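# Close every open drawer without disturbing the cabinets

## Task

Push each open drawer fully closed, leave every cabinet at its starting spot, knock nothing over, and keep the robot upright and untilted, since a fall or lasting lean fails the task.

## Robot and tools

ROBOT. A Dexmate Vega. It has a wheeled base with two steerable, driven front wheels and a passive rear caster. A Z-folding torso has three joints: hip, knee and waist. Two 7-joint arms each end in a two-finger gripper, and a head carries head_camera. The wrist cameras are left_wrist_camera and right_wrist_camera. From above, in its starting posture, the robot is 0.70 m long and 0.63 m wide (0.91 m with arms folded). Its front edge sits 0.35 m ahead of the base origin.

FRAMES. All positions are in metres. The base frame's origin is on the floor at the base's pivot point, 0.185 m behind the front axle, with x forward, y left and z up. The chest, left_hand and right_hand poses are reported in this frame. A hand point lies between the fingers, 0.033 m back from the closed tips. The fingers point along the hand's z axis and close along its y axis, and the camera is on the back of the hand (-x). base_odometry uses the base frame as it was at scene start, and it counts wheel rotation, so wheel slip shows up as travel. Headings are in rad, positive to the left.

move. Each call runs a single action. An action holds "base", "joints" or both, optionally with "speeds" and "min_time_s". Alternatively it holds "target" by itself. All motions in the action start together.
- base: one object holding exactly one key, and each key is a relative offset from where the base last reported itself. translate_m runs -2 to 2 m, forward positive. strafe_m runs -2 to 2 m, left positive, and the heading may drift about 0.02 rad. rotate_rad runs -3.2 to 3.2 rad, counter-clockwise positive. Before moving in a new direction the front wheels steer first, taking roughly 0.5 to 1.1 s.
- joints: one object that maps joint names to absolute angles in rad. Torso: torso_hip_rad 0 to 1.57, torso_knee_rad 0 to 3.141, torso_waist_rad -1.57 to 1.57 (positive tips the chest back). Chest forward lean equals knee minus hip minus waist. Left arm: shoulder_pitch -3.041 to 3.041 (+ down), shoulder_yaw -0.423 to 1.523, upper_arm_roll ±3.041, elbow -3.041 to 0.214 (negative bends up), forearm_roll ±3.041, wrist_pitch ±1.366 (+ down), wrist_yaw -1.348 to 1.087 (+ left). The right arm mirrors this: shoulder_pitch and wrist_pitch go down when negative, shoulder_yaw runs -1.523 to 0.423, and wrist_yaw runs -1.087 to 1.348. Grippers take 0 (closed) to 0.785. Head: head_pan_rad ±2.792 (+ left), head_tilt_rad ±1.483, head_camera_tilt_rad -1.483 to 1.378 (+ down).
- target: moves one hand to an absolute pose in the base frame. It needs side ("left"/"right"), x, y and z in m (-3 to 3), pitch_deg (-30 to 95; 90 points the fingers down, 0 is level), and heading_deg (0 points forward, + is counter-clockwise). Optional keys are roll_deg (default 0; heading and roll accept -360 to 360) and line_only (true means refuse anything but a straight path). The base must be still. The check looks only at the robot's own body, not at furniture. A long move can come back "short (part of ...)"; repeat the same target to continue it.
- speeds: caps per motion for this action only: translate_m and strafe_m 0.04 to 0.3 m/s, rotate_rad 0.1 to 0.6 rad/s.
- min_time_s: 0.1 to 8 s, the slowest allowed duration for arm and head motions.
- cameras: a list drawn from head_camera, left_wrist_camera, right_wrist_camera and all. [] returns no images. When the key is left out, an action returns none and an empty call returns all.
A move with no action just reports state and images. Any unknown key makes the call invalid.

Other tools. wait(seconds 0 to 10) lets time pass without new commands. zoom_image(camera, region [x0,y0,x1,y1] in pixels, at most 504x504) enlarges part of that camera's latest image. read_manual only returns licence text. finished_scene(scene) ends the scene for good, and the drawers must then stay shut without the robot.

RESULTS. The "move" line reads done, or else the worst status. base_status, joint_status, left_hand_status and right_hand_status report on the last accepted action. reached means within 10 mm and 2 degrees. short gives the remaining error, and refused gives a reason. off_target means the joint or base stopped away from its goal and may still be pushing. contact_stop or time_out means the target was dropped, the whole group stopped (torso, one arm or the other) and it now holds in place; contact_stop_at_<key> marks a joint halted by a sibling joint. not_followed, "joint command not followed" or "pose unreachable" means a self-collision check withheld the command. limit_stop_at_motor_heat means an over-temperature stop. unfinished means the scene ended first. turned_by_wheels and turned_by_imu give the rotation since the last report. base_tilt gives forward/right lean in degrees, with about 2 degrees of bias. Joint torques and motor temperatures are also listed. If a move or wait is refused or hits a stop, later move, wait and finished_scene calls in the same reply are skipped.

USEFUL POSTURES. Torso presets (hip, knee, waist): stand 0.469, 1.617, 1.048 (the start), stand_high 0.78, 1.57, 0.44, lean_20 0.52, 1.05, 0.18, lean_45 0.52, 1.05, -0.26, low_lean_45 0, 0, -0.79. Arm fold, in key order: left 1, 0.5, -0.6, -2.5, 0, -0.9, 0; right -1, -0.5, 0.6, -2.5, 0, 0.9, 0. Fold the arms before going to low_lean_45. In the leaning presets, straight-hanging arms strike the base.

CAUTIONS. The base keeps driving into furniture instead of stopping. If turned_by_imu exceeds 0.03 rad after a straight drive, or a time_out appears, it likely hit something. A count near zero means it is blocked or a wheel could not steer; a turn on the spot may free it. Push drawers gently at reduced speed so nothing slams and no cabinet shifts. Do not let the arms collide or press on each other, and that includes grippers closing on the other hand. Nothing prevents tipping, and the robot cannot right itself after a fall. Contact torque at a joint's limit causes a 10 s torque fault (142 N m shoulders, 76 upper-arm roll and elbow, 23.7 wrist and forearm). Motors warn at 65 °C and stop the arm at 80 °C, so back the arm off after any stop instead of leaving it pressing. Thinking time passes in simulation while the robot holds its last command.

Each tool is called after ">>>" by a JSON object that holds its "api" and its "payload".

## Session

>>> {"api": "move", "payload": {"joints": {"head_pan_rad":0,"head_camera_tilt_rad":0.3}, "cameras": ["head_camera"]}}

>>> {"api": "move", "payload": {"joints": {"head_pan_rad":1.3}, "cameras": ["head_camera"]}}

>>> {"api": "move", "payload": {"joints": {"head_pan_rad":2.6}, "cameras": ["head_camera"]}}

>>> {"api": "move", "payload": {"joints": {"head_pan_rad":-2.5}, "cameras": ["head_camera"]}}

>>> {"api": "move", "payload": {"joints": {"head_pan_rad":-1.25}, "cameras": ["head_camera"]}}

Scene clock: 0.83 s.
Joint torques (N m): left_arm=[5.36 0.2 -0.39 -6.23 0.46 -0.97 0.22] | right_arm=[-1.87 0.32 -0.59 -5.12 -0.11 2.23 0.01]
Motor temperatures (°C): left_arm=[27 30 30 30 34 38 35] | right_arm=[29 28 29 30 34 34 35]
move: done
base_odometry: x=+0.000 y=+0.000 heading=+0.000
turned_by_wheels: +0.000
turned_by_imu: +0.000
base_tilt: forward=+0.7 right=+0.0
base_status: not commanded
joint_positions: torso_hip_rad=+0.469 torso_knee_rad=+1.617 torso_waist_rad=+1.048 left_shoulder_pitch_rad=+2.199 left_shoulder_yaw_rad=+0.001 left_upper_arm_roll_rad=-0.010 left_elbow_rad=-1.084 left_forearm_roll_rad=+0.015 left_wrist_pitch_rad=-0.506 left_wrist_yaw_rad=-0.016 left_gripper_rad=+0.005 right_shoulder_pitch_rad=-2.184 right_shoulder_yaw_rad=+0.007 right_upper_arm_roll_rad=+0.010 right_elbow_rad=-1.115 right_forearm_roll_rad=+0.008 right_wrist_pitch_rad=+0.481 right_wrist_yaw_rad=-0.008 right_gripper_rad=+0.005 head_pan_rad=+0.000 head_tilt_rad=+0.000 head_camera_tilt_rad=+0.300
joint_status: all done
chest: x=-0.0111 y=+0.0000 z=+1.4155 quat_wxyz=(+0.999, +0.000, +0.050, +0.000) (m; base frame)
left_hand: x=+0.1921 y=+0.2282 z=+0.6022 quat_wxyz=(+0.417, +0.009, +0.909, -0.003) pitch_deg=+40.7 heading_deg=-1.0 roll_deg=+0.2 back=up (m; base frame)
right_hand: x=+0.2143 y=-0.2374 z=+0.6092 quat_wxyz=(+0.427, +0.011, +0.904, -0.007) pitch_deg=+39.5 heading_deg=-1.6 roll_deg=-0.2 back=up (m; base frame)
pictures: head_camera
Images, in order (width x height): head_camera 896x560.

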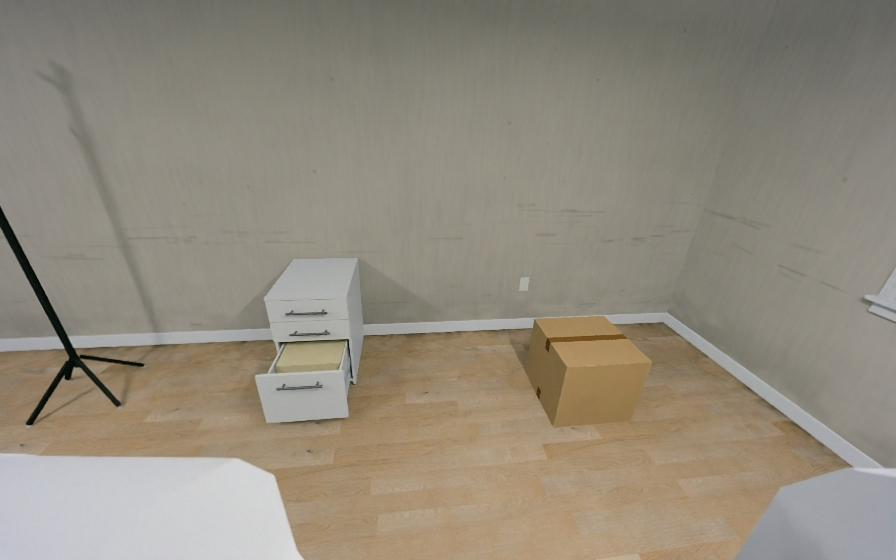

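Scene clock: 2.37 s.
Joint torques (N m): left_arm=[5.25 -2.58 -0.17 -5.74 0.02 -2.41 -0.09] | right_arm=[-2.64 -0.08 -0.53 -5.04 0.04 2.25 0.04]
move: done
base_odometry: x=+0.000 y=+0.000 heading=+0.000
turned_by_wheels: +0.000
turned_by_imu: +0.000
base_tilt: forward=+0.6 right=+0.0
base_status: not commanded
joint_positions: torso_hip_rad=+0.469 torso_knee_rad=+1.617 torso_waist_rad=+1.048 left_shoulder_pitch_rad=+2.199 left_shoulder_yaw_rad=+0.001 left_upper_arm_roll_rad=-0.010 left_elbow_rad=-1.084 left_forearm_roll_rad=+0.015 left_wrist_pitch_rad=-0.506 left_wrist_yaw_rad=-0.016 left_gripper_rad=+0.005 right_shoulder_pitch_rad=-2.184 right_shoulder_yaw_rad=+0.007 right_upper_arm_roll_rad=+0.010 right_elbow_rad=-1.115 right_forearm_roll_rad=+0.008 right_wrist_pitch_rad=+0.481 right_wrist_yaw_rad=-0.008 right_gripper_rad=+0.005 head_pan_rad=+1.300 head_tilt_rad=+0.000 head_camera_tilt_rad=+0.300
joint_status: all done
chest: x=-0.0111 y=+0.0000 z=+1.4155 quat_wxyz=(+0.999, +0.000, +0.050, +0.000) (m; base frame)
left_hand: x=+0.1921 y=+0.2282 z=+0.6022 quat_wxyz=(+0.417, +0.009, +0.909, -0.003) pitch_deg=+40.7 heading_deg=-1.0 roll_deg=+0.2 back=up (m; base frame)
right_hand: x=+0.2143 y=-0.2374 z=+0.6092 quat_wxyz=(+0.427, +0.011, +0.904, -0.007) pitch_deg=+39.5 heading_deg=-1.6 roll_deg=-0.2 back=up (m; base frame)
pictures: head_camera
Images, in order (width x height): head_camera 896x560.

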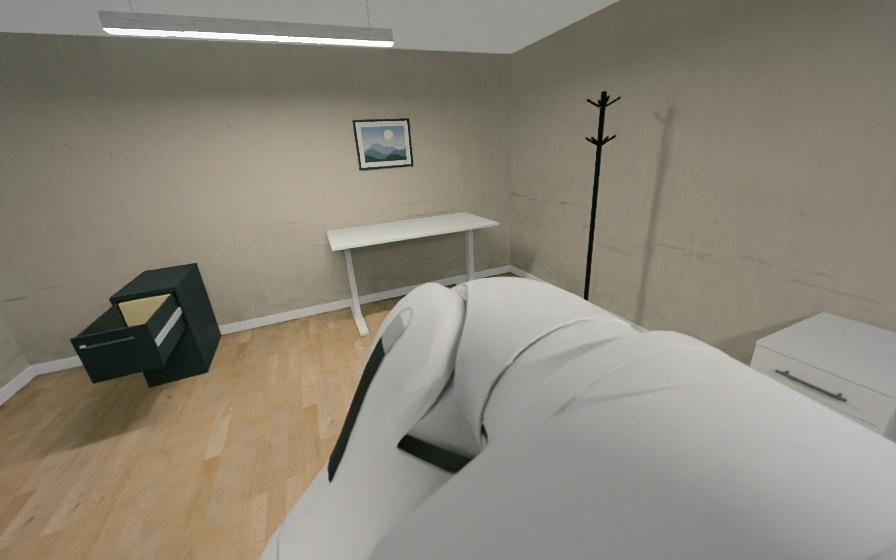

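Scene clock: 3.90 s.
Joint torques (N m): left_arm=[5.72 -0.74 1.37 -6.8 0.08 -1.15 0] | right_arm=[-3.36 0.42 -0.59 -4.49 -0.01 1.81 -0.03]
move: done
base_odometry: x=+0.000 y=+0.000 heading=+0.000
turned_by_wheels: +0.000
turned_by_imu: +0.000
base_tilt: forward=+0.7 right=-0.1
base_status: not commanded
joint_positions: torso_hip_rad=+0.469 torso_knee_rad=+1.617 torso_waist_rad=+1.048 left_shoulder_pitch_rad=+2.199 left_shoulder_yaw_rad=+0.001 left_upper_arm_roll_rad=-0.010 left_elbow_rad=-1.084 left_forearm_roll_rad=+0.015 left_wrist_pitch_rad=-0.506 left_wrist_yaw_rad=-0.016 left_gripper_rad=+0.005 right_shoulder_pitch_rad=-2.184 right_shoulder_yaw_rad=+0.007 right_upper_arm_roll_rad=+0.010 right_elbow_rad=-1.115 right_forearm_roll_rad=+0.008 right_wrist_pitch_rad=+0.481 right_wrist_yaw_rad=-0.008 right_gripper_rad=+0.005 head_pan_rad=+2.600 head_tilt_rad=+0.000 head_camera_tilt_rad=+0.300
joint_status: all done
chest: x=-0.0111 y=+0.0000 z=+1.4155 quat_wxyz=(+0.999, +0.000, +0.050, +0.000) (m; base frame)
left_hand: x=+0.1921 y=+0.2282 z=+0.6022 quat_wxyz=(+0.417, +0.009, +0.909, -0.003) pitch_deg=+40.7 heading_deg=-1.0 roll_deg=+0.2 back=up (m; base frame)
right_hand: x=+0.2143 y=-0.2374 z=+0.6092 quat_wxyz=(+0.427, +0.011, +0.904, -0.007) pitch_deg=+39.5 heading_deg=-1.6 roll_deg=-0.2 back=up (m; base frame)
pictures: head_camera
Images, in order (width x height): head_camera 896x560.

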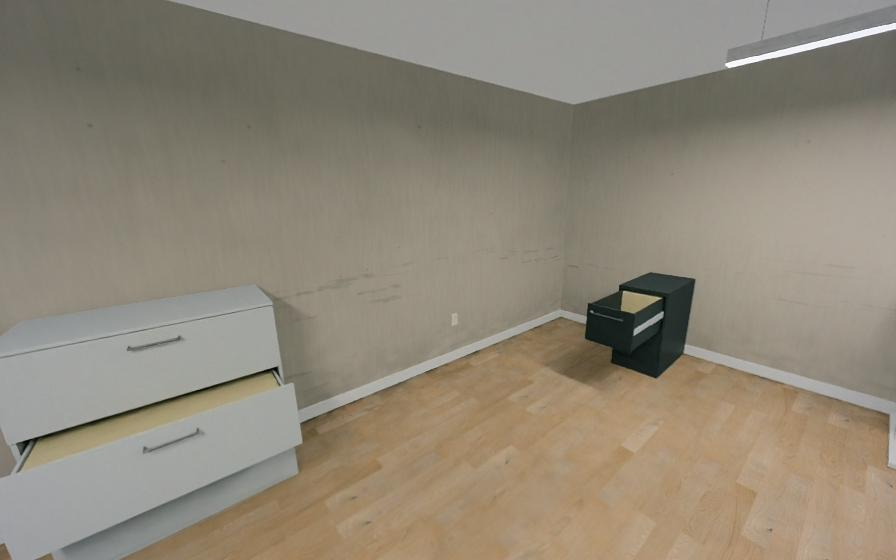

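Scene clock: 7.97 s.
Joint torques (N m): left_arm=[5.6 2.2 -0.14 -6.54 -0.08 -1.93 -0.07] | right_arm=[-2.67 -0.71 -0.88 -4.76 -0.02 1.63 0.12]
move: done
base_odometry: x=+0.000 y=+0.000 heading=+0.000
turned_by_wheels: +0.000
turned_by_imu: +0.001
base_tilt: forward=+0.7 right=-0.1
base_status: not commanded
joint_positions: torso_hip_rad=+0.469 torso_knee_rad=+1.617 torso_waist_rad=+1.048 left_shoulder_pitch_rad=+2.199 left_shoulder_yaw_rad=+0.001 left_upper_arm_roll_rad=-0.010 left_elbow_rad=-1.084 left_forearm_roll_rad=+0.015 left_wrist_pitch_rad=-0.506 left_wrist_yaw_rad=-0.016 left_gripper_rad=+0.005 right_shoulder_pitch_rad=-2.184 right_shoulder_yaw_rad=+0.007 right_upper_arm_roll_rad=+0.010 right_elbow_rad=-1.115 right_forearm_roll_rad=+0.008 right_wrist_pitch_rad=+0.481 right_wrist_yaw_rad=-0.008 right_gripper_rad=+0.005 head_pan_rad=-2.500 head_tilt_rad=+0.000 head_camera_tilt_rad=+0.300
joint_status: all done
chest: x=-0.0111 y=+0.0000 z=+1.4155 quat_wxyz=(+0.999, +0.000, +0.050, +0.000) (m; base frame)
left_hand: x=+0.1921 y=+0.2282 z=+0.6022 quat_wxyz=(+0.417, +0.009, +0.909, -0.003) pitch_deg=+40.7 heading_deg=-1.0 roll_deg=+0.2 back=up (m; base frame)
right_hand: x=+0.2143 y=-0.2374 z=+0.6092 quat_wxyz=(+0.427, +0.011, +0.904, -0.007) pitch_deg=+39.5 heading_deg=-1.6 roll_deg=-0.2 back=up (m; base frame)
pictures: head_camera
Images, in order (width x height): head_camera 896x560.

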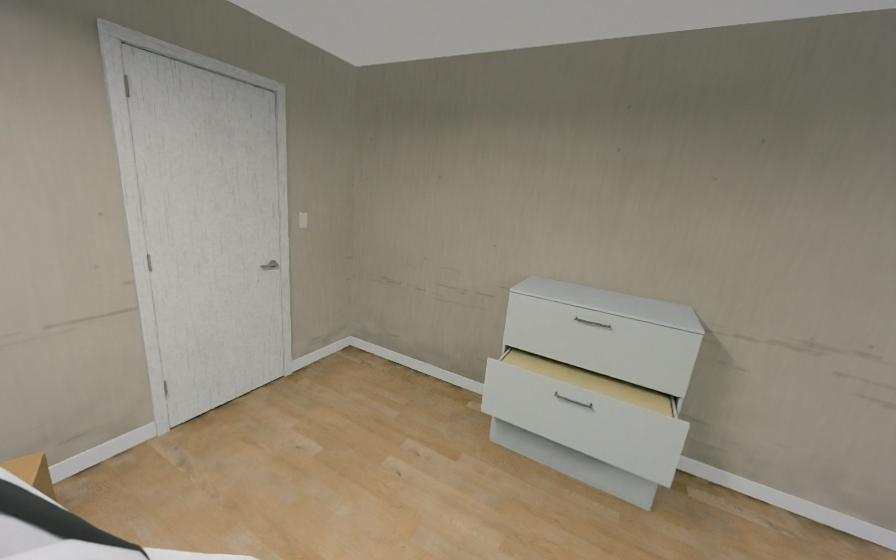

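Scene clock: 9.47 s.
Joint torques (N m): left_arm=[6.9 -1.72 0.28 -4.74 0.36 -2.59 0.04] | right_arm=[-1.85 0.45 -0.41 -4.31 -0.16 2.4 -0.05]
move: done
base_odometry: x=+0.000 y=+0.000 heading=+0.000
turned_by_wheels: +0.000
turned_by_imu: +0.000
base_tilt: forward=+0.7 right=-0.1
base_status: not commanded
joint_positions: torso_hip_rad=+0.469 torso_knee_rad=+1.617 torso_waist_rad=+1.048 left_shoulder_pitch_rad=+2.199 left_shoulder_yaw_rad=+0.001 left_upper_arm_roll_rad=-0.010 left_elbow_rad=-1.084 left_forearm_roll_rad=+0.015 left_wrist_pitch_rad=-0.506 left_wrist_yaw_rad=-0.016 left_gripper_rad=+0.005 right_shoulder_pitch_rad=-2.184 right_shoulder_yaw_rad=+0.007 right_upper_arm_roll_rad=+0.010 right_elbow_rad=-1.115 right_forearm_roll_rad=+0.008 right_wrist_pitch_rad=+0.481 right_wrist_yaw_rad=-0.008 right_gripper_rad=+0.005 head_pan_rad=-1.250 head_tilt_rad=+0.000 head_camera_tilt_rad=+0.300
joint_status: all done
chest: x=-0.0111 y=+0.0000 z=+1.4155 quat_wxyz=(+0.999, +0.000, +0.050, +0.000) (m; base frame)
left_hand: x=+0.1921 y=+0.2282 z=+0.6022 quat_wxyz=(+0.417, +0.009, +0.909, -0.003) pitch_deg=+40.7 heading_deg=-1.0 roll_deg=+0.2 back=up (m; base frame)
right_hand: x=+0.2143 y=-0.2374 z=+0.6092 quat_wxyz=(+0.427, +0.011, +0.904, -0.007) pitch_deg=+39.5 heading_deg=-1.6 roll_deg=-0.2 back=up (m; base frame)
pictures: head_camera
Images, in order (width x height): head_camera 896x560.

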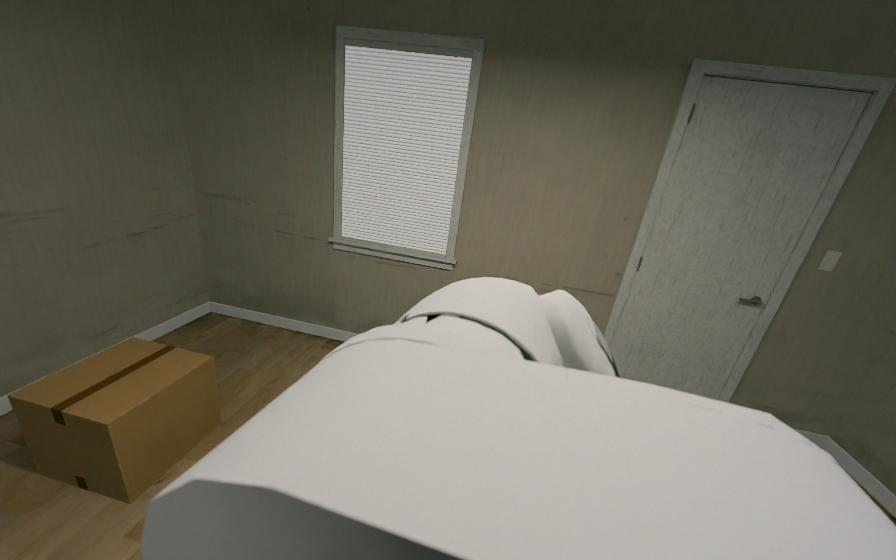

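>>> {"api": "move", "payload": {"base": {"rotate_rad":0.1}, "joints": {"left_shoulder_pitch_rad":1.45,"left_shoulder_yaw_rad":1.375,"left_upper_arm_roll_rad":0.27,"left_elbow_rad":-2.472,"left_forearm_roll_rad":-0.895,"left_wrist_pitch_rad":-0.255,"left_wrist_yaw_rad":0.978,"right_shoulder_pitch_rad":-1,"right_shoulder_yaw_rad":-0.5,"right_upper_arm_roll_rad":0.6,"right_elbow_rad":-2.5,"right_forearm_roll_rad":0,"right_wrist_pitch_rad":0.9,"right_wrist_yaw_rad":0,"head_pan_rad":0}}}

>>> {"api": "move", "payload": {"base": {"strafe_m":0.27}, "joints": {"torso_hip_rad":0,"torso_knee_rad":0.25,"torso_waist_rad":-0.75,"head_camera_tilt_rad":-0.45}, "cameras": ["head_camera","left_wrist_camera"]}}

Scene clock: 50.57 s.
Joint torques (N m): left_arm=[-11.78 9.94 -10.7 -4.83 0.63 -1.76 0.35] | right_arm=[14.7 -8.52 5.11 -1.7 0 -1.39 0.03]
move: done
base_odometry: x=+0.000 y=+0.000 heading=+0.100
turned_by_wheels: +0.100
turned_by_imu: +0.099
base_tilt: forward=+0.6 right=+0.0
base_status: done
joint_positions: torso_hip_rad=+0.469 torso_knee_rad=+1.617 torso_waist_rad=+1.048 left_shoulder_pitch_rad=+1.454 left_shoulder_yaw_rad=+1.369 left_upper_arm_roll_rad=+0.269 left_elbow_rad=-2.466 left_forearm_roll_rad=-0.891 left_wrist_pitch_rad=-0.256 left_wrist_yaw_rad=+0.973 left_gripper_rad=+0.005 right_shoulder_pitch_rad=-1.005 right_shoulder_yaw_rad=-0.498 right_upper_arm_roll_rad=+0.597 right_elbow_rad=-2.494 right_forearm_roll_rad=+0.000 right_wrist_pitch_rad=+0.898 right_wrist_yaw_rad=+0.000 right_gripper_rad=+0.005 head_pan_rad=+0.000 head_tilt_rad=+0.000 head_camera_tilt_rad=+0.300
joint_status: all done
chest: x=-0.0111 y=+0.0000 z=+1.4155 quat_wxyz=(+0.999, +0.000, +0.050, +0.000) (m; base frame)
left_hand: x=+0.5903 y=+0.2531 z=+1.4567 quat_wxyz=(+0.844, -0.002, +0.536, +0.001) pitch_deg=-25.2 heading_deg=+0.2 roll_deg=-0.1 back=up (m; base frame)
right_hand: x=-0.0195 y=-0.1561 z=+1.7192 quat_wxyz=(+0.842, -0.203, -0.392, -0.309) pitch_deg=-37.5 heading_deg=+132.5 roll_deg=+7.3 back=down (m; base frame)

Scene clock: 58.50 s.
Joint torques (N m): left_arm=[-4.92 5.32 -5.54 -9.81 0.89 -2.56 0.54] | right_arm=[9.97 -7.47 7.84 -6.32 1.55 -0.66 -1.42]
move: done
base_odometry: x=-0.028 y=+0.268 heading=+0.104
turned_by_wheels: +0.004
turned_by_imu: +0.002
base_tilt: forward=+0.7 right=-0.1
base_status: done
joint_positions: torso_hip_rad=+0.000 torso_knee_rad=+0.250 torso_waist_rad=-0.750 left_shoulder_pitch_rad=+1.450 left_shoulder_yaw_rad=+1.375 left_upper_arm_roll_rad=+0.270 left_elbow_rad=-2.472 left_forearm_roll_rad=-0.895 left_wrist_pitch_rad=-0.255 left_wrist_yaw_rad=+0.978 left_gripper_rad=+0.005 right_shoulder_pitch_rad=-1.000 right_shoulder_yaw_rad=-0.500 right_upper_arm_roll_rad=+0.600 right_elbow_rad=-2.500 right_forearm_roll_rad=+0.000 right_wrist_pitch_rad=+0.900 right_wrist_yaw_rad=+0.000 right_gripper_rad=+0.005 head_pan_rad=+0.000 head_tilt_rad=+0.000 head_camera_tilt_rad=-0.450
joint_status: all done
chest: x=+0.1334 y=+0.0000 z=+0.8707 quat_wxyz=(+0.878, +0.000, +0.479, +0.000) (m; base frame)
left_hand: x=+0.5398 y=+0.2517 z=+0.4265 quat_wxyz=(+0.527, +0.000, +0.850, +0.001) pitch_deg=+26.4 heading_deg=+0.1 roll_deg=+0.1 back=up (m; base frame)
right_hand: x=+0.3616 y=-0.1534 z=+1.0678 quat_wxyz=(+0.929, -0.319, +0.006, -0.190) pitch_deg=-52.8 heading_deg=+77.3 roll_deg=+79.6 (m; base frame)
pictures: head_camera, left_wrist_camera
Images, in order (width x height): head_camera 896x560, left_wrist_camera 672x420.

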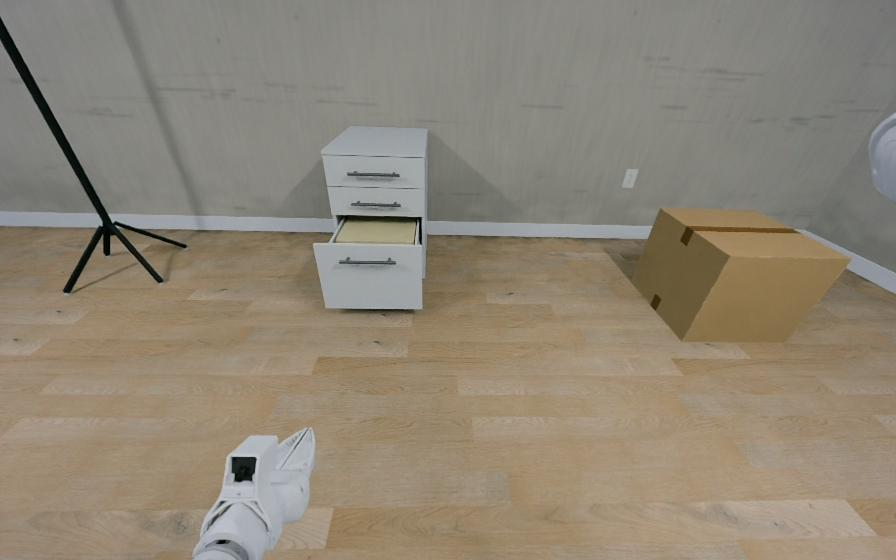

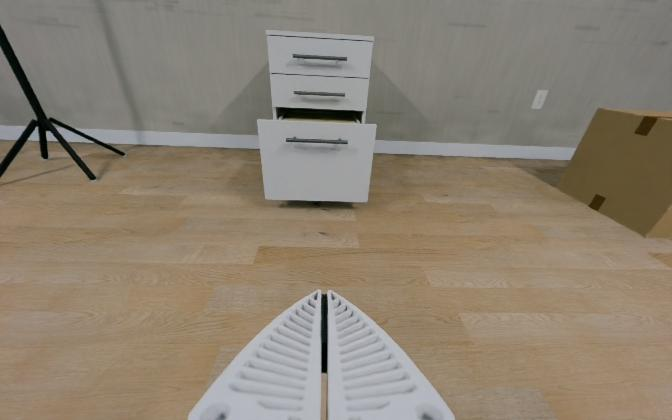

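>>> {"api": "move", "payload": {"target": {"side":"left","x":0.6,"y":0.26,"z":0.19,"pitch_deg":20,"heading_deg":0}}}

>>> {"api": "move", "payload": {"base": {"translate_m":0.62}, "cameras": ["head_camera","left_wrist_camera"]}}

Scene clock: 65.10 s.
Joint torques (N m): left_arm=[-5.78 3.36 -4.19 -10.38 1.04 -1.71 0.63] | right_arm=[10.35 -6.78 7.45 -7.35 1.73 -0.86 -1.37]
move: refused
base_odometry: x=-0.028 y=+0.268 heading=+0.104
turned_by_wheels: +0.000
turned_by_imu: +0.001
base_tilt: forward=+0.6 right=-0.1
base_status: not commanded
joint_positions: torso_hip_rad=+0.000 torso_knee_rad=+0.250 torso_waist_rad=-0.750 left_shoulder_pitch_rad=+1.450 left_shoulder_yaw_rad=+1.375 left_upper_arm_roll_rad=+0.270 left_elbow_rad=-2.472 left_forearm_roll_rad=-0.895 left_wrist_pitch_rad=-0.255 left_wrist_yaw_rad=+0.978 left_gripper_rad=+0.005 right_shoulder_pitch_rad=-1.000 right_shoulder_yaw_rad=-0.500 right_upper_arm_roll_rad=+0.600 right_elbow_rad=-2.500 right_forearm_roll_rad=+0.000 right_wrist_pitch_rad=+0.900 right_wrist_yaw_rad=+0.000 right_gripper_rad=+0.005 head_pan_rad=+0.000 head_tilt_rad=+0.000 head_camera_tilt_rad=-0.450
joint_status: not commanded
chest: x=+0.1334 y=+0.0000 z=+0.8707 quat_wxyz=(+0.878, +0.000, +0.479, +0.000) (m; base frame)
left_hand: x=+0.5398 y=+0.2517 z=+0.4265 quat_wxyz=(+0.527, +0.000, +0.850, +0.001) pitch_deg=+26.4 heading_deg=+0.1 roll_deg=+0.1 back=up (m; base frame)
left_hand_status: refused: the best posture that gets there brings the left wrist into the base, as the model's coarse spheres have them (needs 2.6 cm clear). Nothing moved.
right_hand: x=+0.3616 y=-0.1534 z=+1.0678 quat_wxyz=(+0.929, -0.319, +0.006, -0.190) pitch_deg=-52.8 heading_deg=+77.3 roll_deg=+79.6 (m; base frame)

not run: a stop came earlier in this reply.

>>> {"api": "move", "payload": {"target": {"side":"left","x":0.68,"y":0.26,"z":0.2,"pitch_deg":27,"heading_deg":0}}}

>>> {"api": "move", "payload": {"base": {"translate_m":0.55}, "cameras": ["head_camera","left_wrist_camera"]}}

Scene clock: 69.40 s.
Joint torques (N m): left_arm=[-6.31 6.04 -4.06 -9.14 1.2 -2.28 0.54] | right_arm=[11.39 -6.67 7.76 -6.04 1.64 -0.65 -1.29]
move: refused
base_odometry: x=-0.028 y=+0.268 heading=+0.104
turned_by_wheels: +0.000
turned_by_imu: +0.001
base_tilt: forward=+0.7 right=-0.1
base_status: not commanded
joint_positions: torso_hip_rad=+0.000 torso_knee_rad=+0.250 torso_waist_rad=-0.750 left_shoulder_pitch_rad=+1.450 left_shoulder_yaw_rad=+1.375 left_upper_arm_roll_rad=+0.270 left_elbow_rad=-2.472 left_forearm_roll_rad=-0.895 left_wrist_pitch_rad=-0.255 left_wrist_yaw_rad=+0.978 left_gripper_rad=+0.005 right_shoulder_pitch_rad=-1.000 right_shoulder_yaw_rad=-0.500 right_upper_arm_roll_rad=+0.600 right_elbow_rad=-2.500 right_forearm_roll_rad=+0.000 right_wrist_pitch_rad=+0.900 right_wrist_yaw_rad=+0.000 right_gripper_rad=+0.005 head_pan_rad=+0.000 head_tilt_rad=+0.000 head_camera_tilt_rad=-0.450
joint_status: not commanded
chest: x=+0.1334 y=+0.0000 z=+0.8707 quat_wxyz=(+0.878, +0.000, +0.479, +0.000) (m; base frame)
left_hand: x=+0.5398 y=+0.2517 z=+0.4265 quat_wxyz=(+0.527, +0.000, +0.850, +0.001) pitch_deg=+26.4 heading_deg=+0.1 roll_deg=+0.1 back=up (m; base frame)
left_hand_status: refused: neither the straight line nor an arc passes: the line comes too near the robot; the best arc brings the left wrist within 1.9 cm of the base (limit 2.0). Nothing moved.
right_hand: x=+0.3616 y=-0.1534 z=+1.0678 quat_wxyz=(+0.929, -0.319, +0.006, -0.190) pitch_deg=-52.8 heading_deg=+77.3 roll_deg=+79.6 (m; base frame)

not run: a stop came earlier in this reply.

>>> {"api": "move", "payload": {"target": {"side":"left","x":0.72,"y":0.27,"z":0.4,"pitch_deg":27,"heading_deg":0}}}

>>> {"api": "move", "payload": {"target": {"side":"left","x":0.72,"y":0.27,"z":0.21,"pitch_deg":27,"heading_deg":0}}}

>>> {"api": "move", "payload": {"base": {"translate_m":0.55}, "cameras": ["head_camera","left_wrist_camera"]}}

Scene clock: 81.80 s.
Joint torques (N m): left_arm=[-11.46 3.62 -9.62 -7.68 0.43 -2.61 -0.18] | right_arm=[10.94 -8.27 7.78 -6.71 1.58 -0.48 -1.41]
move: done
base_odometry: x=-0.028 y=+0.268 heading=+0.104
turned_by_wheels: +0.000
turned_by_imu: +0.001
base_tilt: forward=+0.6 right=+0.0
base_status: not commanded
joint_positions: torso_hip_rad=+0.000 torso_knee_rad=+0.250 torso_waist_rad=-0.750 left_shoulder_pitch_rad=+0.764 left_shoulder_yaw_rad=+1.051 left_upper_arm_roll_rad=+0.442 left_elbow_rad=-2.118 left_forearm_roll_rad=-1.080 left_wrist_pitch_rad=+0.156 left_wrist_yaw_rad=+0.696 left_gripper_rad=+0.005 right_shoulder_pitch_rad=-1.000 right_shoulder_yaw_rad=-0.500 right_upper_arm_roll_rad=+0.600 right_elbow_rad=-2.500 right_forearm_roll_rad=+0.000 right_wrist_pitch_rad=+0.900 right_wrist_yaw_rad=+0.000 right_gripper_rad=+0.005 head_pan_rad=+0.000 head_tilt_rad=+0.000 head_camera_tilt_rad=-0.450
joint_status: not commanded
chest: x=+0.1334 y=+0.0000 z=+0.8707 quat_wxyz=(+0.878, +0.000, +0.479, +0.000) (m; base frame)
left_hand: x=+0.7183 y=+0.2703 z=+0.3999 quat_wxyz=(+0.522, +0.000, +0.853, +0.000) pitch_deg=+27.0 heading_deg=+0.1 roll_deg=+0.1 back=up (m; base frame)
left_hand_status: reached (straight line, planned for 2.5 s): 2 mm and 0.1 deg off.
right_hand: x=+0.3616 y=-0.1534 z=+1.0678 quat_wxyz=(+0.929, -0.319, +0.006, -0.190) pitch_deg=-52.8 heading_deg=+77.3 roll_deg=+79.6 (m; base frame)

Scene clock: 86.23 s.
Joint torques (N m): left_arm=[-11.83 2.91 -3.83 -9.85 1.12 -2.53 0.02] | right_arm=[9.27 -6.37 7.71 -6.01 1.62 -0.33 -1.28]
move: done
base_odometry: x=-0.028 y=+0.268 heading=+0.104
turned_by_wheels: +0.000
turned_by_imu: +0.001
base_tilt: forward=+0.7 right=-0.1
base_status: not commanded
joint_positions: torso_hip_rad=+0.000 torso_knee_rad=+0.250 torso_waist_rad=-0.750 left_shoulder_pitch_rad=+0.605 left_shoulder_yaw_rad=+0.636 left_upper_arm_roll_rad=+0.702 left_elbow_rad=-1.325 left_forearm_roll_rad=-0.774 left_wrist_pitch_rad=-0.203 left_wrist_yaw_rad=+0.376 left_gripper_rad=+0.005 right_shoulder_pitch_rad=-1.000 right_shoulder_yaw_rad=-0.500 right_upper_arm_roll_rad=+0.600 right_elbow_rad=-2.500 right_forearm_roll_rad=+0.000 right_wrist_pitch_rad=+0.900 right_wrist_yaw_rad=+0.000 right_gripper_rad=+0.005 head_pan_rad=+0.000 head_tilt_rad=+0.000 head_camera_tilt_rad=-0.450
joint_status: not commanded
chest: x=+0.1334 y=+0.0000 z=+0.8707 quat_wxyz=(+0.878, +0.000, +0.479, +0.000) (m; base frame)
left_hand: x=+0.7199 y=+0.2705 z=+0.2108 quat_wxyz=(+0.522, +0.000, +0.853, +0.000) pitch_deg=+27.0 heading_deg=+0.0 roll_deg=+0.0 back=up (m; base frame)
left_hand_status: reached (straight line, planned for 2.8 s): 1 mm and 0.1 deg off.
right_hand: x=+0.3616 y=-0.1534 z=+1.0678 quat_wxyz=(+0.929, -0.319, +0.006, -0.190) pitch_deg=-52.8 heading_deg=+77.3 roll_deg=+79.6 (m; base frame)

Scene clock: 90.13 s.
Joint torques (N m): left_arm=[-10.47 2.37 -4.1 -9.11 1.01 -2.76 -0.19] | right_arm=[9.71 -7.66 7.75 -6.54 1.51 -0.39 -1.38]
move: done
base_odometry: x=+0.519 y=+0.326 heading=+0.103
turned_by_wheels: +0.000
turned_by_imu: +0.000
base_tilt: forward=+0.6 right=-0.1
base_status: done
joint_positions: torso_hip_rad=+0.000 torso_knee_rad=+0.250 torso_waist_rad=-0.750 left_shoulder_pitch_rad=+0.604 left_shoulder_yaw_rad=+0.633 left_upper_arm_roll_rad=+0.704 left_elbow_rad=-1.319 left_forearm_roll_rad=-0.773 left_wrist_pitch_rad=-0.205 left_wrist_yaw_rad=+0.374 left_gripper_rad=+0.005 right_shoulder_pitch_rad=-1.000 right_shoulder_yaw_rad=-0.500 right_upper_arm_roll_rad=+0.600 right_elbow_rad=-2.500 right_forearm_roll_rad=+0.000 right_wrist_pitch_rad=+0.900 right_wrist_yaw_rad=+0.000 right_gripper_rad=+0.005 head_pan_rad=+0.000 head_tilt_rad=+0.000 head_camera_tilt_rad=-0.450
joint_status: not commanded
chest: x=+0.1335 y=+0.0000 z=+0.8706 quat_wxyz=(+0.878, +0.000, +0.479, +0.000) (m; base frame)
left_hand: x=+0.7197 y=+0.2701 z=+0.2097 quat_wxyz=(+0.522, +0.000, +0.853, +0.000) pitch_deg=+27.0 heading_deg=+0.0 roll_deg=+0.0 back=up (m; base frame)
right_hand: x=+0.3616 y=-0.1534 z=+1.0678 quat_wxyz=(+0.929, -0.319, +0.006, -0.190) pitch_deg=-52.8 heading_deg=+77.3 roll_deg=+79.6 (m; base frame)
pictures: head_camera, left_wrist_camera
Images, in order (width x height): head_camera 896x560, left_wrist_camera 672x420.

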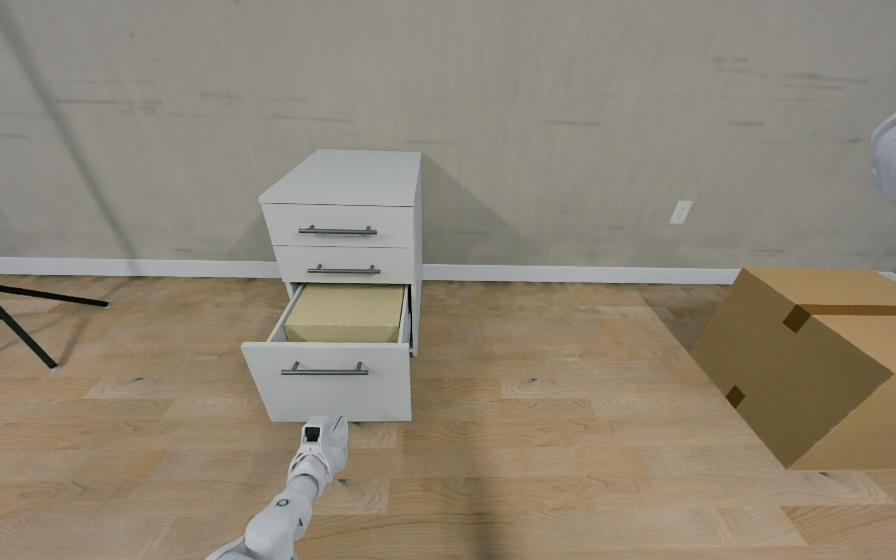

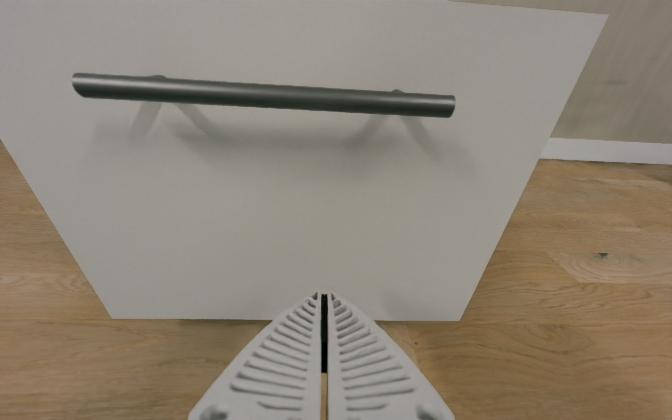

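>>> {"api": "move", "payload": {"base": {"translate_m":0.3}, "speeds": {"translate_m":0.09}, "cameras": ["head_camera","left_wrist_camera"]}}

Scene clock: 97.67 s.
Joint torques (N m): left_arm=[-11.39 1.29 -10.85 -8.98 0.69 -2.9 -0.28] | right_arm=[9.57 -7.53 7.8 -6.39 1.76 -0.64 -1.33]
move: done
base_odometry: x=+0.817 y=+0.358 heading=+0.103
turned_by_wheels: +0.000
turned_by_imu: +0.001
base_tilt: forward=+0.7 right=+0.0
base_status: done
joint_positions: torso_hip_rad=+0.000 torso_knee_rad=+0.250 torso_waist_rad=-0.750 left_shoulder_pitch_rad=+0.604 left_shoulder_yaw_rad=+0.633 left_upper_arm_roll_rad=+0.704 left_elbow_rad=-1.319 left_forearm_roll_rad=-0.773 left_wrist_pitch_rad=-0.205 left_wrist_yaw_rad=+0.374 left_gripper_rad=+0.005 right_shoulder_pitch_rad=-1.000 right_shoulder_yaw_rad=-0.500 right_upper_arm_roll_rad=+0.600 right_elbow_rad=-2.500 right_forearm_roll_rad=+0.000 right_wrist_pitch_rad=+0.900 right_wrist_yaw_rad=+0.000 right_gripper_rad=+0.005 head_pan_rad=+0.000 head_tilt_rad=+0.000 head_camera_tilt_rad=-0.450
joint_status: not commanded
chest: x=+0.1335 y=+0.0000 z=+0.8706 quat_wxyz=(+0.878, +0.000, +0.479, +0.000) (m; base frame)
left_hand: x=+0.7196 y=+0.2700 z=+0.2096 quat_wxyz=(+0.522, +0.000, +0.853, +0.000) pitch_deg=+27.0 heading_deg=+0.0 roll_deg=+0.0 back=up (m; base frame)
right_hand: x=+0.3616 y=-0.1534 z=+1.0678 quat_wxyz=(+0.929, -0.319, +0.006, -0.190) pitch_deg=-52.8 heading_deg=+77.3 roll_deg=+79.6 (m; base frame)
pictures: head_camera, left_wrist_camera
Images, in order (width x height): head_camera 896x560, left_wrist_camera 672x420.

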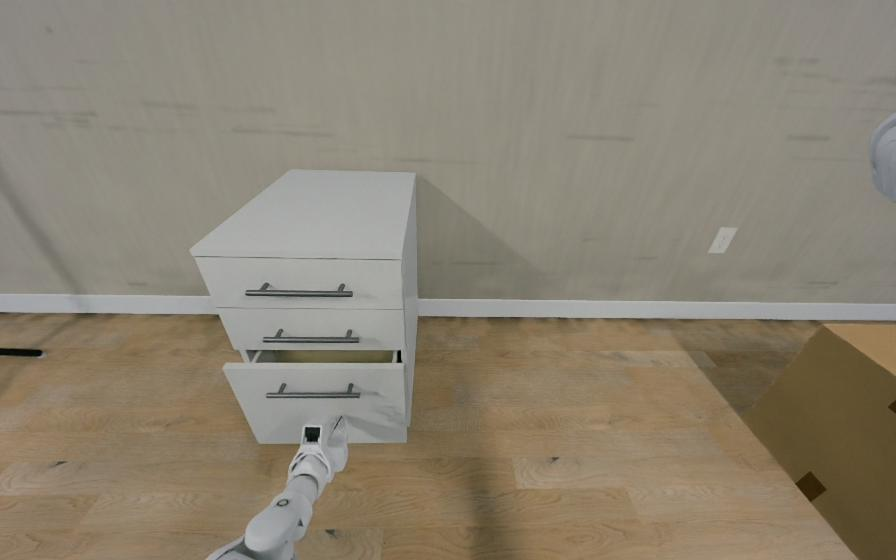

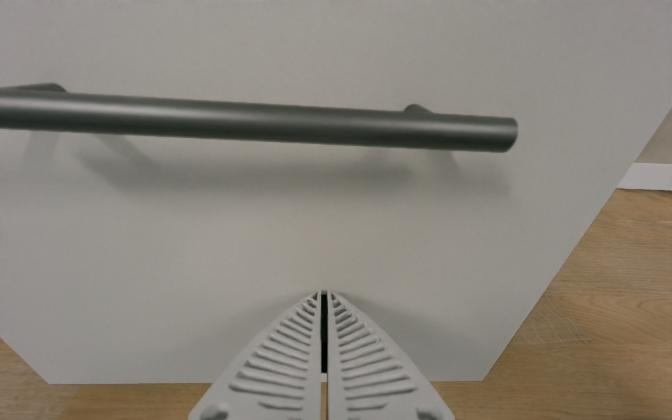

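>>> {"api": "move", "payload": {"base": {"translate_m":0.09}, "speeds": {"translate_m":0.07}, "cameras": ["head_camera"]}}

>>> {"api": "zoom_image", "payload": {"camera": "head_camera", "region": [170, 250, 440, 460]}}

Scene clock: 104.20 s.
Joint torques (N m): left_arm=[-31.25 2.89 -20.99 -13.5 1.07 -5.89 -0.22] | right_arm=[9.97 -7.51 7.81 -6.13 1.72 -1.05 -1.37]
move: done
base_odometry: x=+0.906 y=+0.368 heading=+0.104
turned_by_wheels: +0.000
turned_by_imu: +0.002
base_tilt: forward=+0.7 right=+0.0
base_status: done
joint_positions: torso_hip_rad=+0.000 torso_knee_rad=+0.250 torso_waist_rad=-0.750 left_shoulder_pitch_rad=+0.605 left_shoulder_yaw_rad=+0.633 left_upper_arm_roll_rad=+0.705 left_elbow_rad=-1.318 left_forearm_roll_rad=-0.773 left_wrist_pitch_rad=-0.204 left_wrist_yaw_rad=+0.374 left_gripper_rad=+0.005 right_shoulder_pitch_rad=-1.000 right_shoulder_yaw_rad=-0.500 right_upper_arm_roll_rad=+0.600 right_elbow_rad=-2.500 right_forearm_roll_rad=+0.000 right_wrist_pitch_rad=+0.900 right_wrist_yaw_rad=+0.000 right_gripper_rad=+0.005 head_pan_rad=+0.000 head_tilt_rad=+0.000 head_camera_tilt_rad=-0.450
joint_status: not commanded
chest: x=+0.1335 y=+0.0000 z=+0.8706 quat_wxyz=(+0.878, +0.000, +0.479, +0.000) (m; base frame)
left_hand: x=+0.7185 y=+0.2698 z=+0.2082 quat_wxyz=(+0.521, +0.000, +0.854, +0.000) pitch_deg=+27.2 heading_deg=+0.0 roll_deg=+0.0 back=up (m; base frame)
right_hand: x=+0.3616 y=-0.1534 z=+1.0678 quat_wxyz=(+0.929, -0.319, +0.006, -0.190) pitch_deg=-52.8 heading_deg=+77.3 roll_deg=+79.6 (m; base frame)
pictures: head_camera
Images, in order (width x height): head_camera 896x560.

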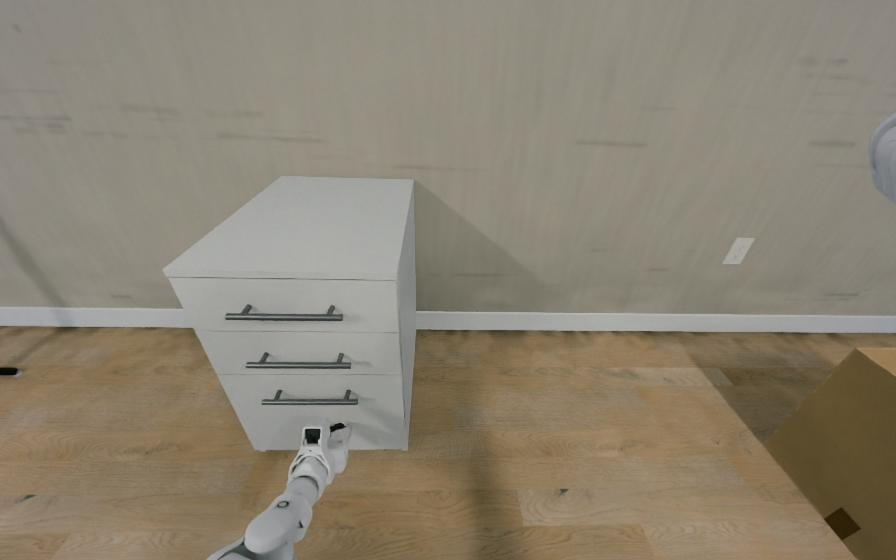

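Scaled by 1.867 from the camera's 896x560 image, which has a finer 960x600 frame.

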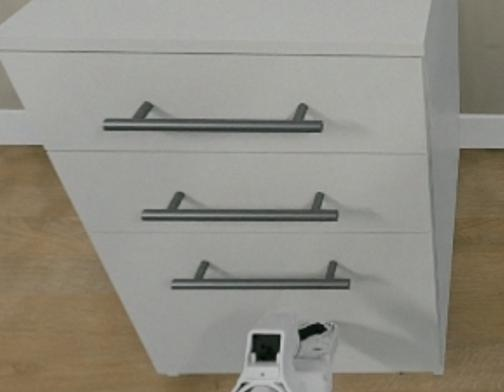

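>>> {"api": "move", "payload": {"base": {"translate_m":-1.0}, "cameras": ["head_camera"]}}

>>> {"api": "move", "payload": {"base": {"rotate_rad":1.57}, "cameras": ["head_camera"]}}

Scene clock: 120.07 s.
Joint torques (N m): left_arm=[-9.53 2.02 -10.34 -10.84 0.82 -2.3 0.29] | right_arm=[9.87 -7.12 7.82 -6.62 1.64 -0.32 -1.29]
move: done
base_odometry: x=-0.088 y=+0.261 heading=+0.103
turned_by_wheels: -0.001
turned_by_imu: +0.000
base_tilt: forward=+0.7 right=+0.0
base_status: done
joint_positions: torso_hip_rad=+0.000 torso_knee_rad=+0.250 torso_waist_rad=-0.750 left_shoulder_pitch_rad=+0.604 left_shoulder_yaw_rad=+0.633 left_upper_arm_roll_rad=+0.704 left_elbow_rad=-1.319 left_forearm_roll_rad=-0.773 left_wrist_pitch_rad=-0.205 left_wrist_yaw_rad=+0.374 left_gripper_rad=+0.005 right_shoulder_pitch_rad=-1.000 right_shoulder_yaw_rad=-0.500 right_upper_arm_roll_rad=+0.600 right_elbow_rad=-2.500 right_forearm_roll_rad=+0.000 right_wrist_pitch_rad=+0.900 right_wrist_yaw_rad=+0.000 right_gripper_rad=+0.005 head_pan_rad=+0.000 head_tilt_rad=+0.000 head_camera_tilt_rad=-0.450
joint_status: not commanded
chest: x=+0.1335 y=+0.0000 z=+0.8706 quat_wxyz=(+0.878, +0.000, +0.480, +0.000) (m; base frame)
left_hand: x=+0.7196 y=+0.2700 z=+0.2095 quat_wxyz=(+0.522, +0.000, +0.853, +0.000) pitch_deg=+27.1 heading_deg=+0.0 roll_deg=+0.0 back=up (m; base frame)
right_hand: x=+0.3616 y=-0.1534 z=+1.0678 quat_wxyz=(+0.929, -0.319, +0.006, -0.190) pitch_deg=-52.8 heading_deg=+77.3 roll_deg=+79.6 (m; base frame)
pictures: head_camera
Images, in order (width x height): head_camera 896x560.

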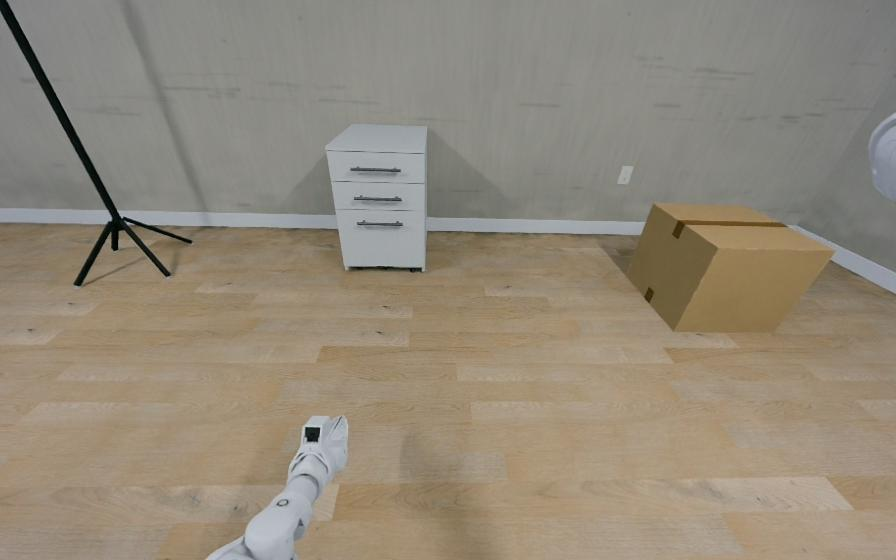

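Scene clock: 124.27 s.
Joint torques (N m): left_arm=[-9.43 4.05 -11.2 -8.98 -0.03 -3.29 -0.01] | right_arm=[10.05 -6.83 7.57 -7.11 1.64 -0.55 -1.46]
move: done
base_odometry: x=-0.088 y=+0.260 heading=+1.675
turned_by_wheels: +1.572
turned_by_imu: +1.540
base_tilt: forward=+0.7 right=-0.1
base_status: done
joint_positions: torso_hip_rad=+0.000 torso_knee_rad=+0.250 torso_waist_rad=-0.750 left_shoulder_pitch_rad=+0.604 left_shoulder_yaw_rad=+0.633 left_upper_arm_roll_rad=+0.704 left_elbow_rad=-1.319 left_forearm_roll_rad=-0.773 left_wrist_pitch_rad=-0.205 left_wrist_yaw_rad=+0.374 left_gripper_rad=+0.005 right_shoulder_pitch_rad=-1.000 right_shoulder_yaw_rad=-0.500 right_upper_arm_roll_rad=+0.600 right_elbow_rad=-2.500 right_forearm_roll_rad=+0.000 right_wrist_pitch_rad=+0.900 right_wrist_yaw_rad=+0.000 right_gripper_rad=+0.005 head_pan_rad=+0.000 head_tilt_rad=+0.000 head_camera_tilt_rad=-0.450
joint_status: not commanded
chest: x=+0.1335 y=+0.0000 z=+0.8706 quat_wxyz=(+0.878, +0.000, +0.480, +0.000) (m; base frame)
left_hand: x=+0.7196 y=+0.2700 z=+0.2095 quat_wxyz=(+0.522, +0.000, +0.853, +0.000) pitch_deg=+27.1 heading_deg=+0.0 roll_deg=+0.0 back=up (m; base frame)
right_hand: x=+0.3616 y=-0.1534 z=+1.0678 quat_wxyz=(+0.929, -0.319, +0.006, -0.190) pitch_deg=-52.8 heading_deg=+77.3 roll_deg=+79.6 (m; base frame)
pictures: head_camera
Images, in order (width x height): head_camera 896x560.

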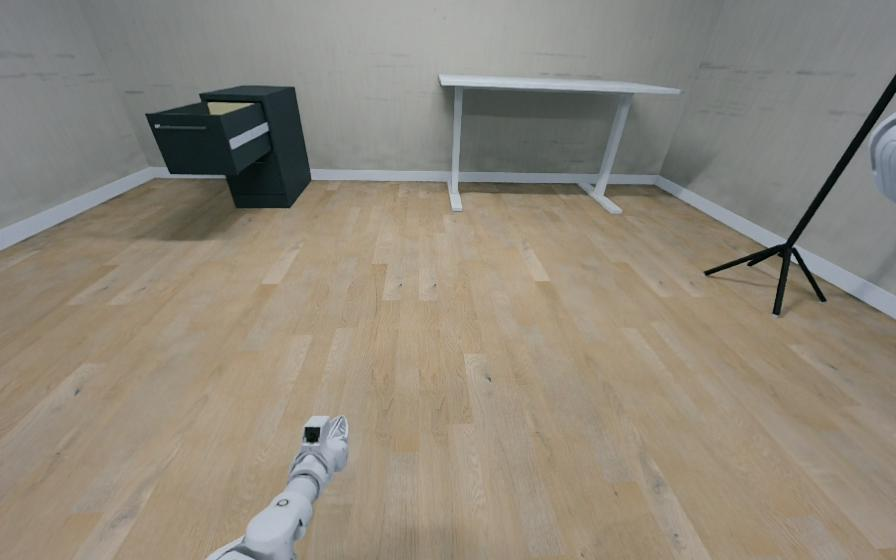

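>>> {"api": "move", "payload": {"base": {"translate_m":0.9}}}

>>> {"api": "move", "payload": {"base": {"strafe_m":0.8}}}

>>> {"api": "move", "payload": {"target": {"side":"left","x":0.65,"y":0.29,"z":0.55,"pitch_deg":15,"heading_deg":0}, "cameras": ["head_camera","left_wrist_camera"]}}

Scene clock: 139.37 s.
Joint torques (N m): left_arm=[-10.21 1.43 -9.94 -9.01 1.33 -2.14 -0.31] | right_arm=[10.12 -7.25 7.9 -5.98 1.64 -0.33 -1.34]
move: done
base_odometry: x=-0.184 y=+1.155 heading=+1.675
turned_by_wheels: +0.000
turned_by_imu: +0.002
base_tilt: forward=+0.7 right=-0.1
base_status: done
joint_positions: torso_hip_rad=+0.000 torso_knee_rad=+0.250 torso_waist_rad=-0.750 left_shoulder_pitch_rad=+0.604 left_shoulder_yaw_rad=+0.633 left_upper_arm_roll_rad=+0.704 left_elbow_rad=-1.319 left_forearm_roll_rad=-0.773 left_wrist_pitch_rad=-0.205 left_wrist_yaw_rad=+0.374 left_gripper_rad=+0.005 right_shoulder_pitch_rad=-1.000 right_shoulder_yaw_rad=-0.500 right_upper_arm_roll_rad=+0.600 right_elbow_rad=-2.500 right_forearm_roll_rad=+0.000 right_wrist_pitch_rad=+0.900 right_wrist_yaw_rad=+0.000 right_gripper_rad=+0.005 head_pan_rad=+0.000 head_tilt_rad=+0.000 head_camera_tilt_rad=-0.450
joint_status: not commanded
chest: x=+0.1335 y=+0.0000 z=+0.8706 quat_wxyz=(+0.878, +0.000, +0.480, +0.000) (m; base frame)
left_hand: x=+0.7196 y=+0.2700 z=+0.2095 quat_wxyz=(+0.522, +0.000, +0.853, +0.000) pitch_deg=+27.1 heading_deg=+0.0 roll_deg=+0.0 back=up (m; base frame)
right_hand: x=+0.3617 y=-0.1534 z=+1.0677 quat_wxyz=(+0.929, -0.319, +0.006, -0.190) pitch_deg=-52.8 heading_deg=+77.3 roll_deg=+79.6 (m; base frame)

Scene clock: 144.17 s.
Joint torques (N m): left_arm=[-8.76 3.84 -8.74 -8.42 0.57 -2.68 0.34] | right_arm=[10.08 -7.14 7.84 -5.88 1.75 -0.06 -1.38]
move: done
base_odometry: x=-0.978 y=+1.065 heading=+1.683
turned_by_wheels: +0.007
turned_by_imu: +0.004
base_tilt: forward=+0.7 right=-0.1
base_status: done
joint_positions: torso_hip_rad=+0.000 torso_knee_rad=+0.250 torso_waist_rad=-0.750 left_shoulder_pitch_rad=+0.604 left_shoulder_yaw_rad=+0.633 left_upper_arm_roll_rad=+0.704 left_elbow_rad=-1.319 left_forearm_roll_rad=-0.773 left_wrist_pitch_rad=-0.205 left_wrist_yaw_rad=+0.374 left_gripper_rad=+0.005 right_shoulder_pitch_rad=-1.000 right_shoulder_yaw_rad=-0.500 right_upper_arm_roll_rad=+0.600 right_elbow_rad=-2.500 right_forearm_roll_rad=+0.000 right_wrist_pitch_rad=+0.900 right_wrist_yaw_rad=+0.000 right_gripper_rad=+0.005 head_pan_rad=+0.000 head_tilt_rad=+0.000 head_camera_tilt_rad=-0.450
joint_status: not commanded
chest: x=+0.1335 y=+0.0000 z=+0.8706 quat_wxyz=(+0.878, +0.000, +0.480, +0.000) (m; base frame)
left_hand: x=+0.7196 y=+0.2700 z=+0.2095 quat_wxyz=(+0.522, +0.000, +0.853, +0.000) pitch_deg=+27.0 heading_deg=+0.0 roll_deg=+0.0 back=up (m; base frame)
right_hand: x=+0.3616 y=-0.1534 z=+1.0677 quat_wxyz=(+0.929, -0.319, +0.006, -0.190) pitch_deg=-52.8 heading_deg=+77.3 roll_deg=+79.6 (m; base frame)

Scene clock: 151.10 s.
Joint torques (N m): left_arm=[-2.34 4.53 -14.41 -6.66 0.97 -2.94 0.27] | right_arm=[8.81 -8.26 7.54 -6.15 1.67 -0.57 -1.29]
move: done
base_odometry: x=-0.978 y=+1.065 heading=+1.683
turned_by_wheels: +0.000
turned_by_imu: +0.001
base_tilt: forward=+0.7 right=-0.2
base_status: not commanded
joint_positions: torso_hip_rad=+0.000 torso_knee_rad=+0.250 torso_waist_rad=-0.750 left_shoulder_pitch_rad=+1.695 left_shoulder_yaw_rad=+1.484 left_upper_arm_roll_rad=-0.308 left_elbow_rad=-2.408 left_forearm_roll_rad=-1.102 left_wrist_pitch_rad=-0.316 left_wrist_yaw_rad=+0.865 left_gripper_rad=+0.005 right_shoulder_pitch_rad=-1.000 right_shoulder_yaw_rad=-0.500 right_upper_arm_roll_rad=+0.600 right_elbow_rad=-2.500 right_forearm_roll_rad=+0.000 right_wrist_pitch_rad=+0.900 right_wrist_yaw_rad=+0.000 right_gripper_rad=+0.005 head_pan_rad=+0.000 head_tilt_rad=+0.000 head_camera_tilt_rad=-0.450
joint_status: not commanded
chest: x=+0.1335 y=+0.0000 z=+0.8706 quat_wxyz=(+0.878, +0.000, +0.480, +0.000) (m; base frame)
left_hand: x=+0.6500 y=+0.2904 z=+0.5492 quat_wxyz=(+0.608, +0.000, +0.794, +0.000) pitch_deg=+15.0 heading_deg=+0.0 roll_deg=+0.0 back=up (m; base frame)
left_hand_status: reached (straight line, planned for 5.3 s): 1 mm and 0.1 deg off.
right_hand: x=+0.3616 y=-0.1534 z=+1.0678 quat_wxyz=(+0.929, -0.319, +0.006, -0.190) pitch_deg=-52.8 heading_deg=+77.3 roll_deg=+79.6 (m; base frame)
pictures: head_camera, left_wrist_camera
Images, in order (width x height): head_camera 896x560, left_wrist_camera 672x420.

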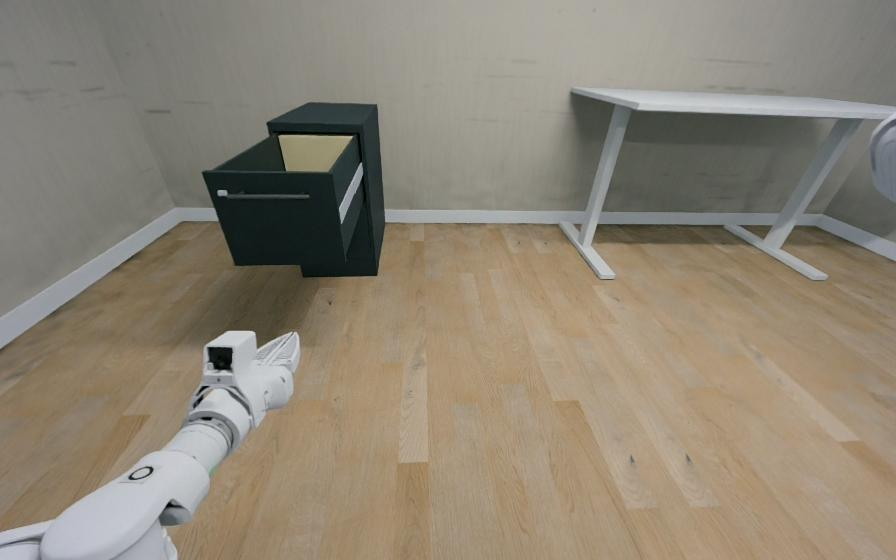

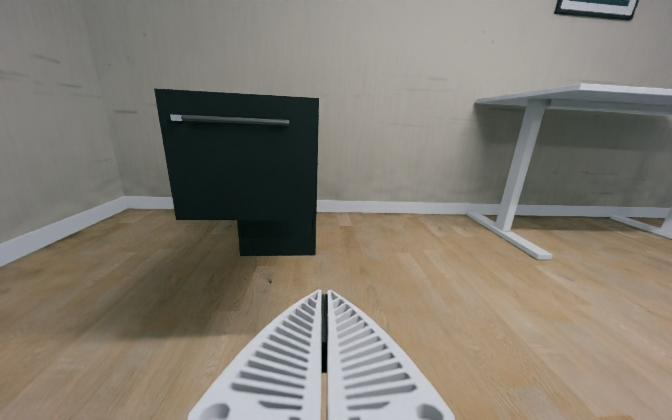

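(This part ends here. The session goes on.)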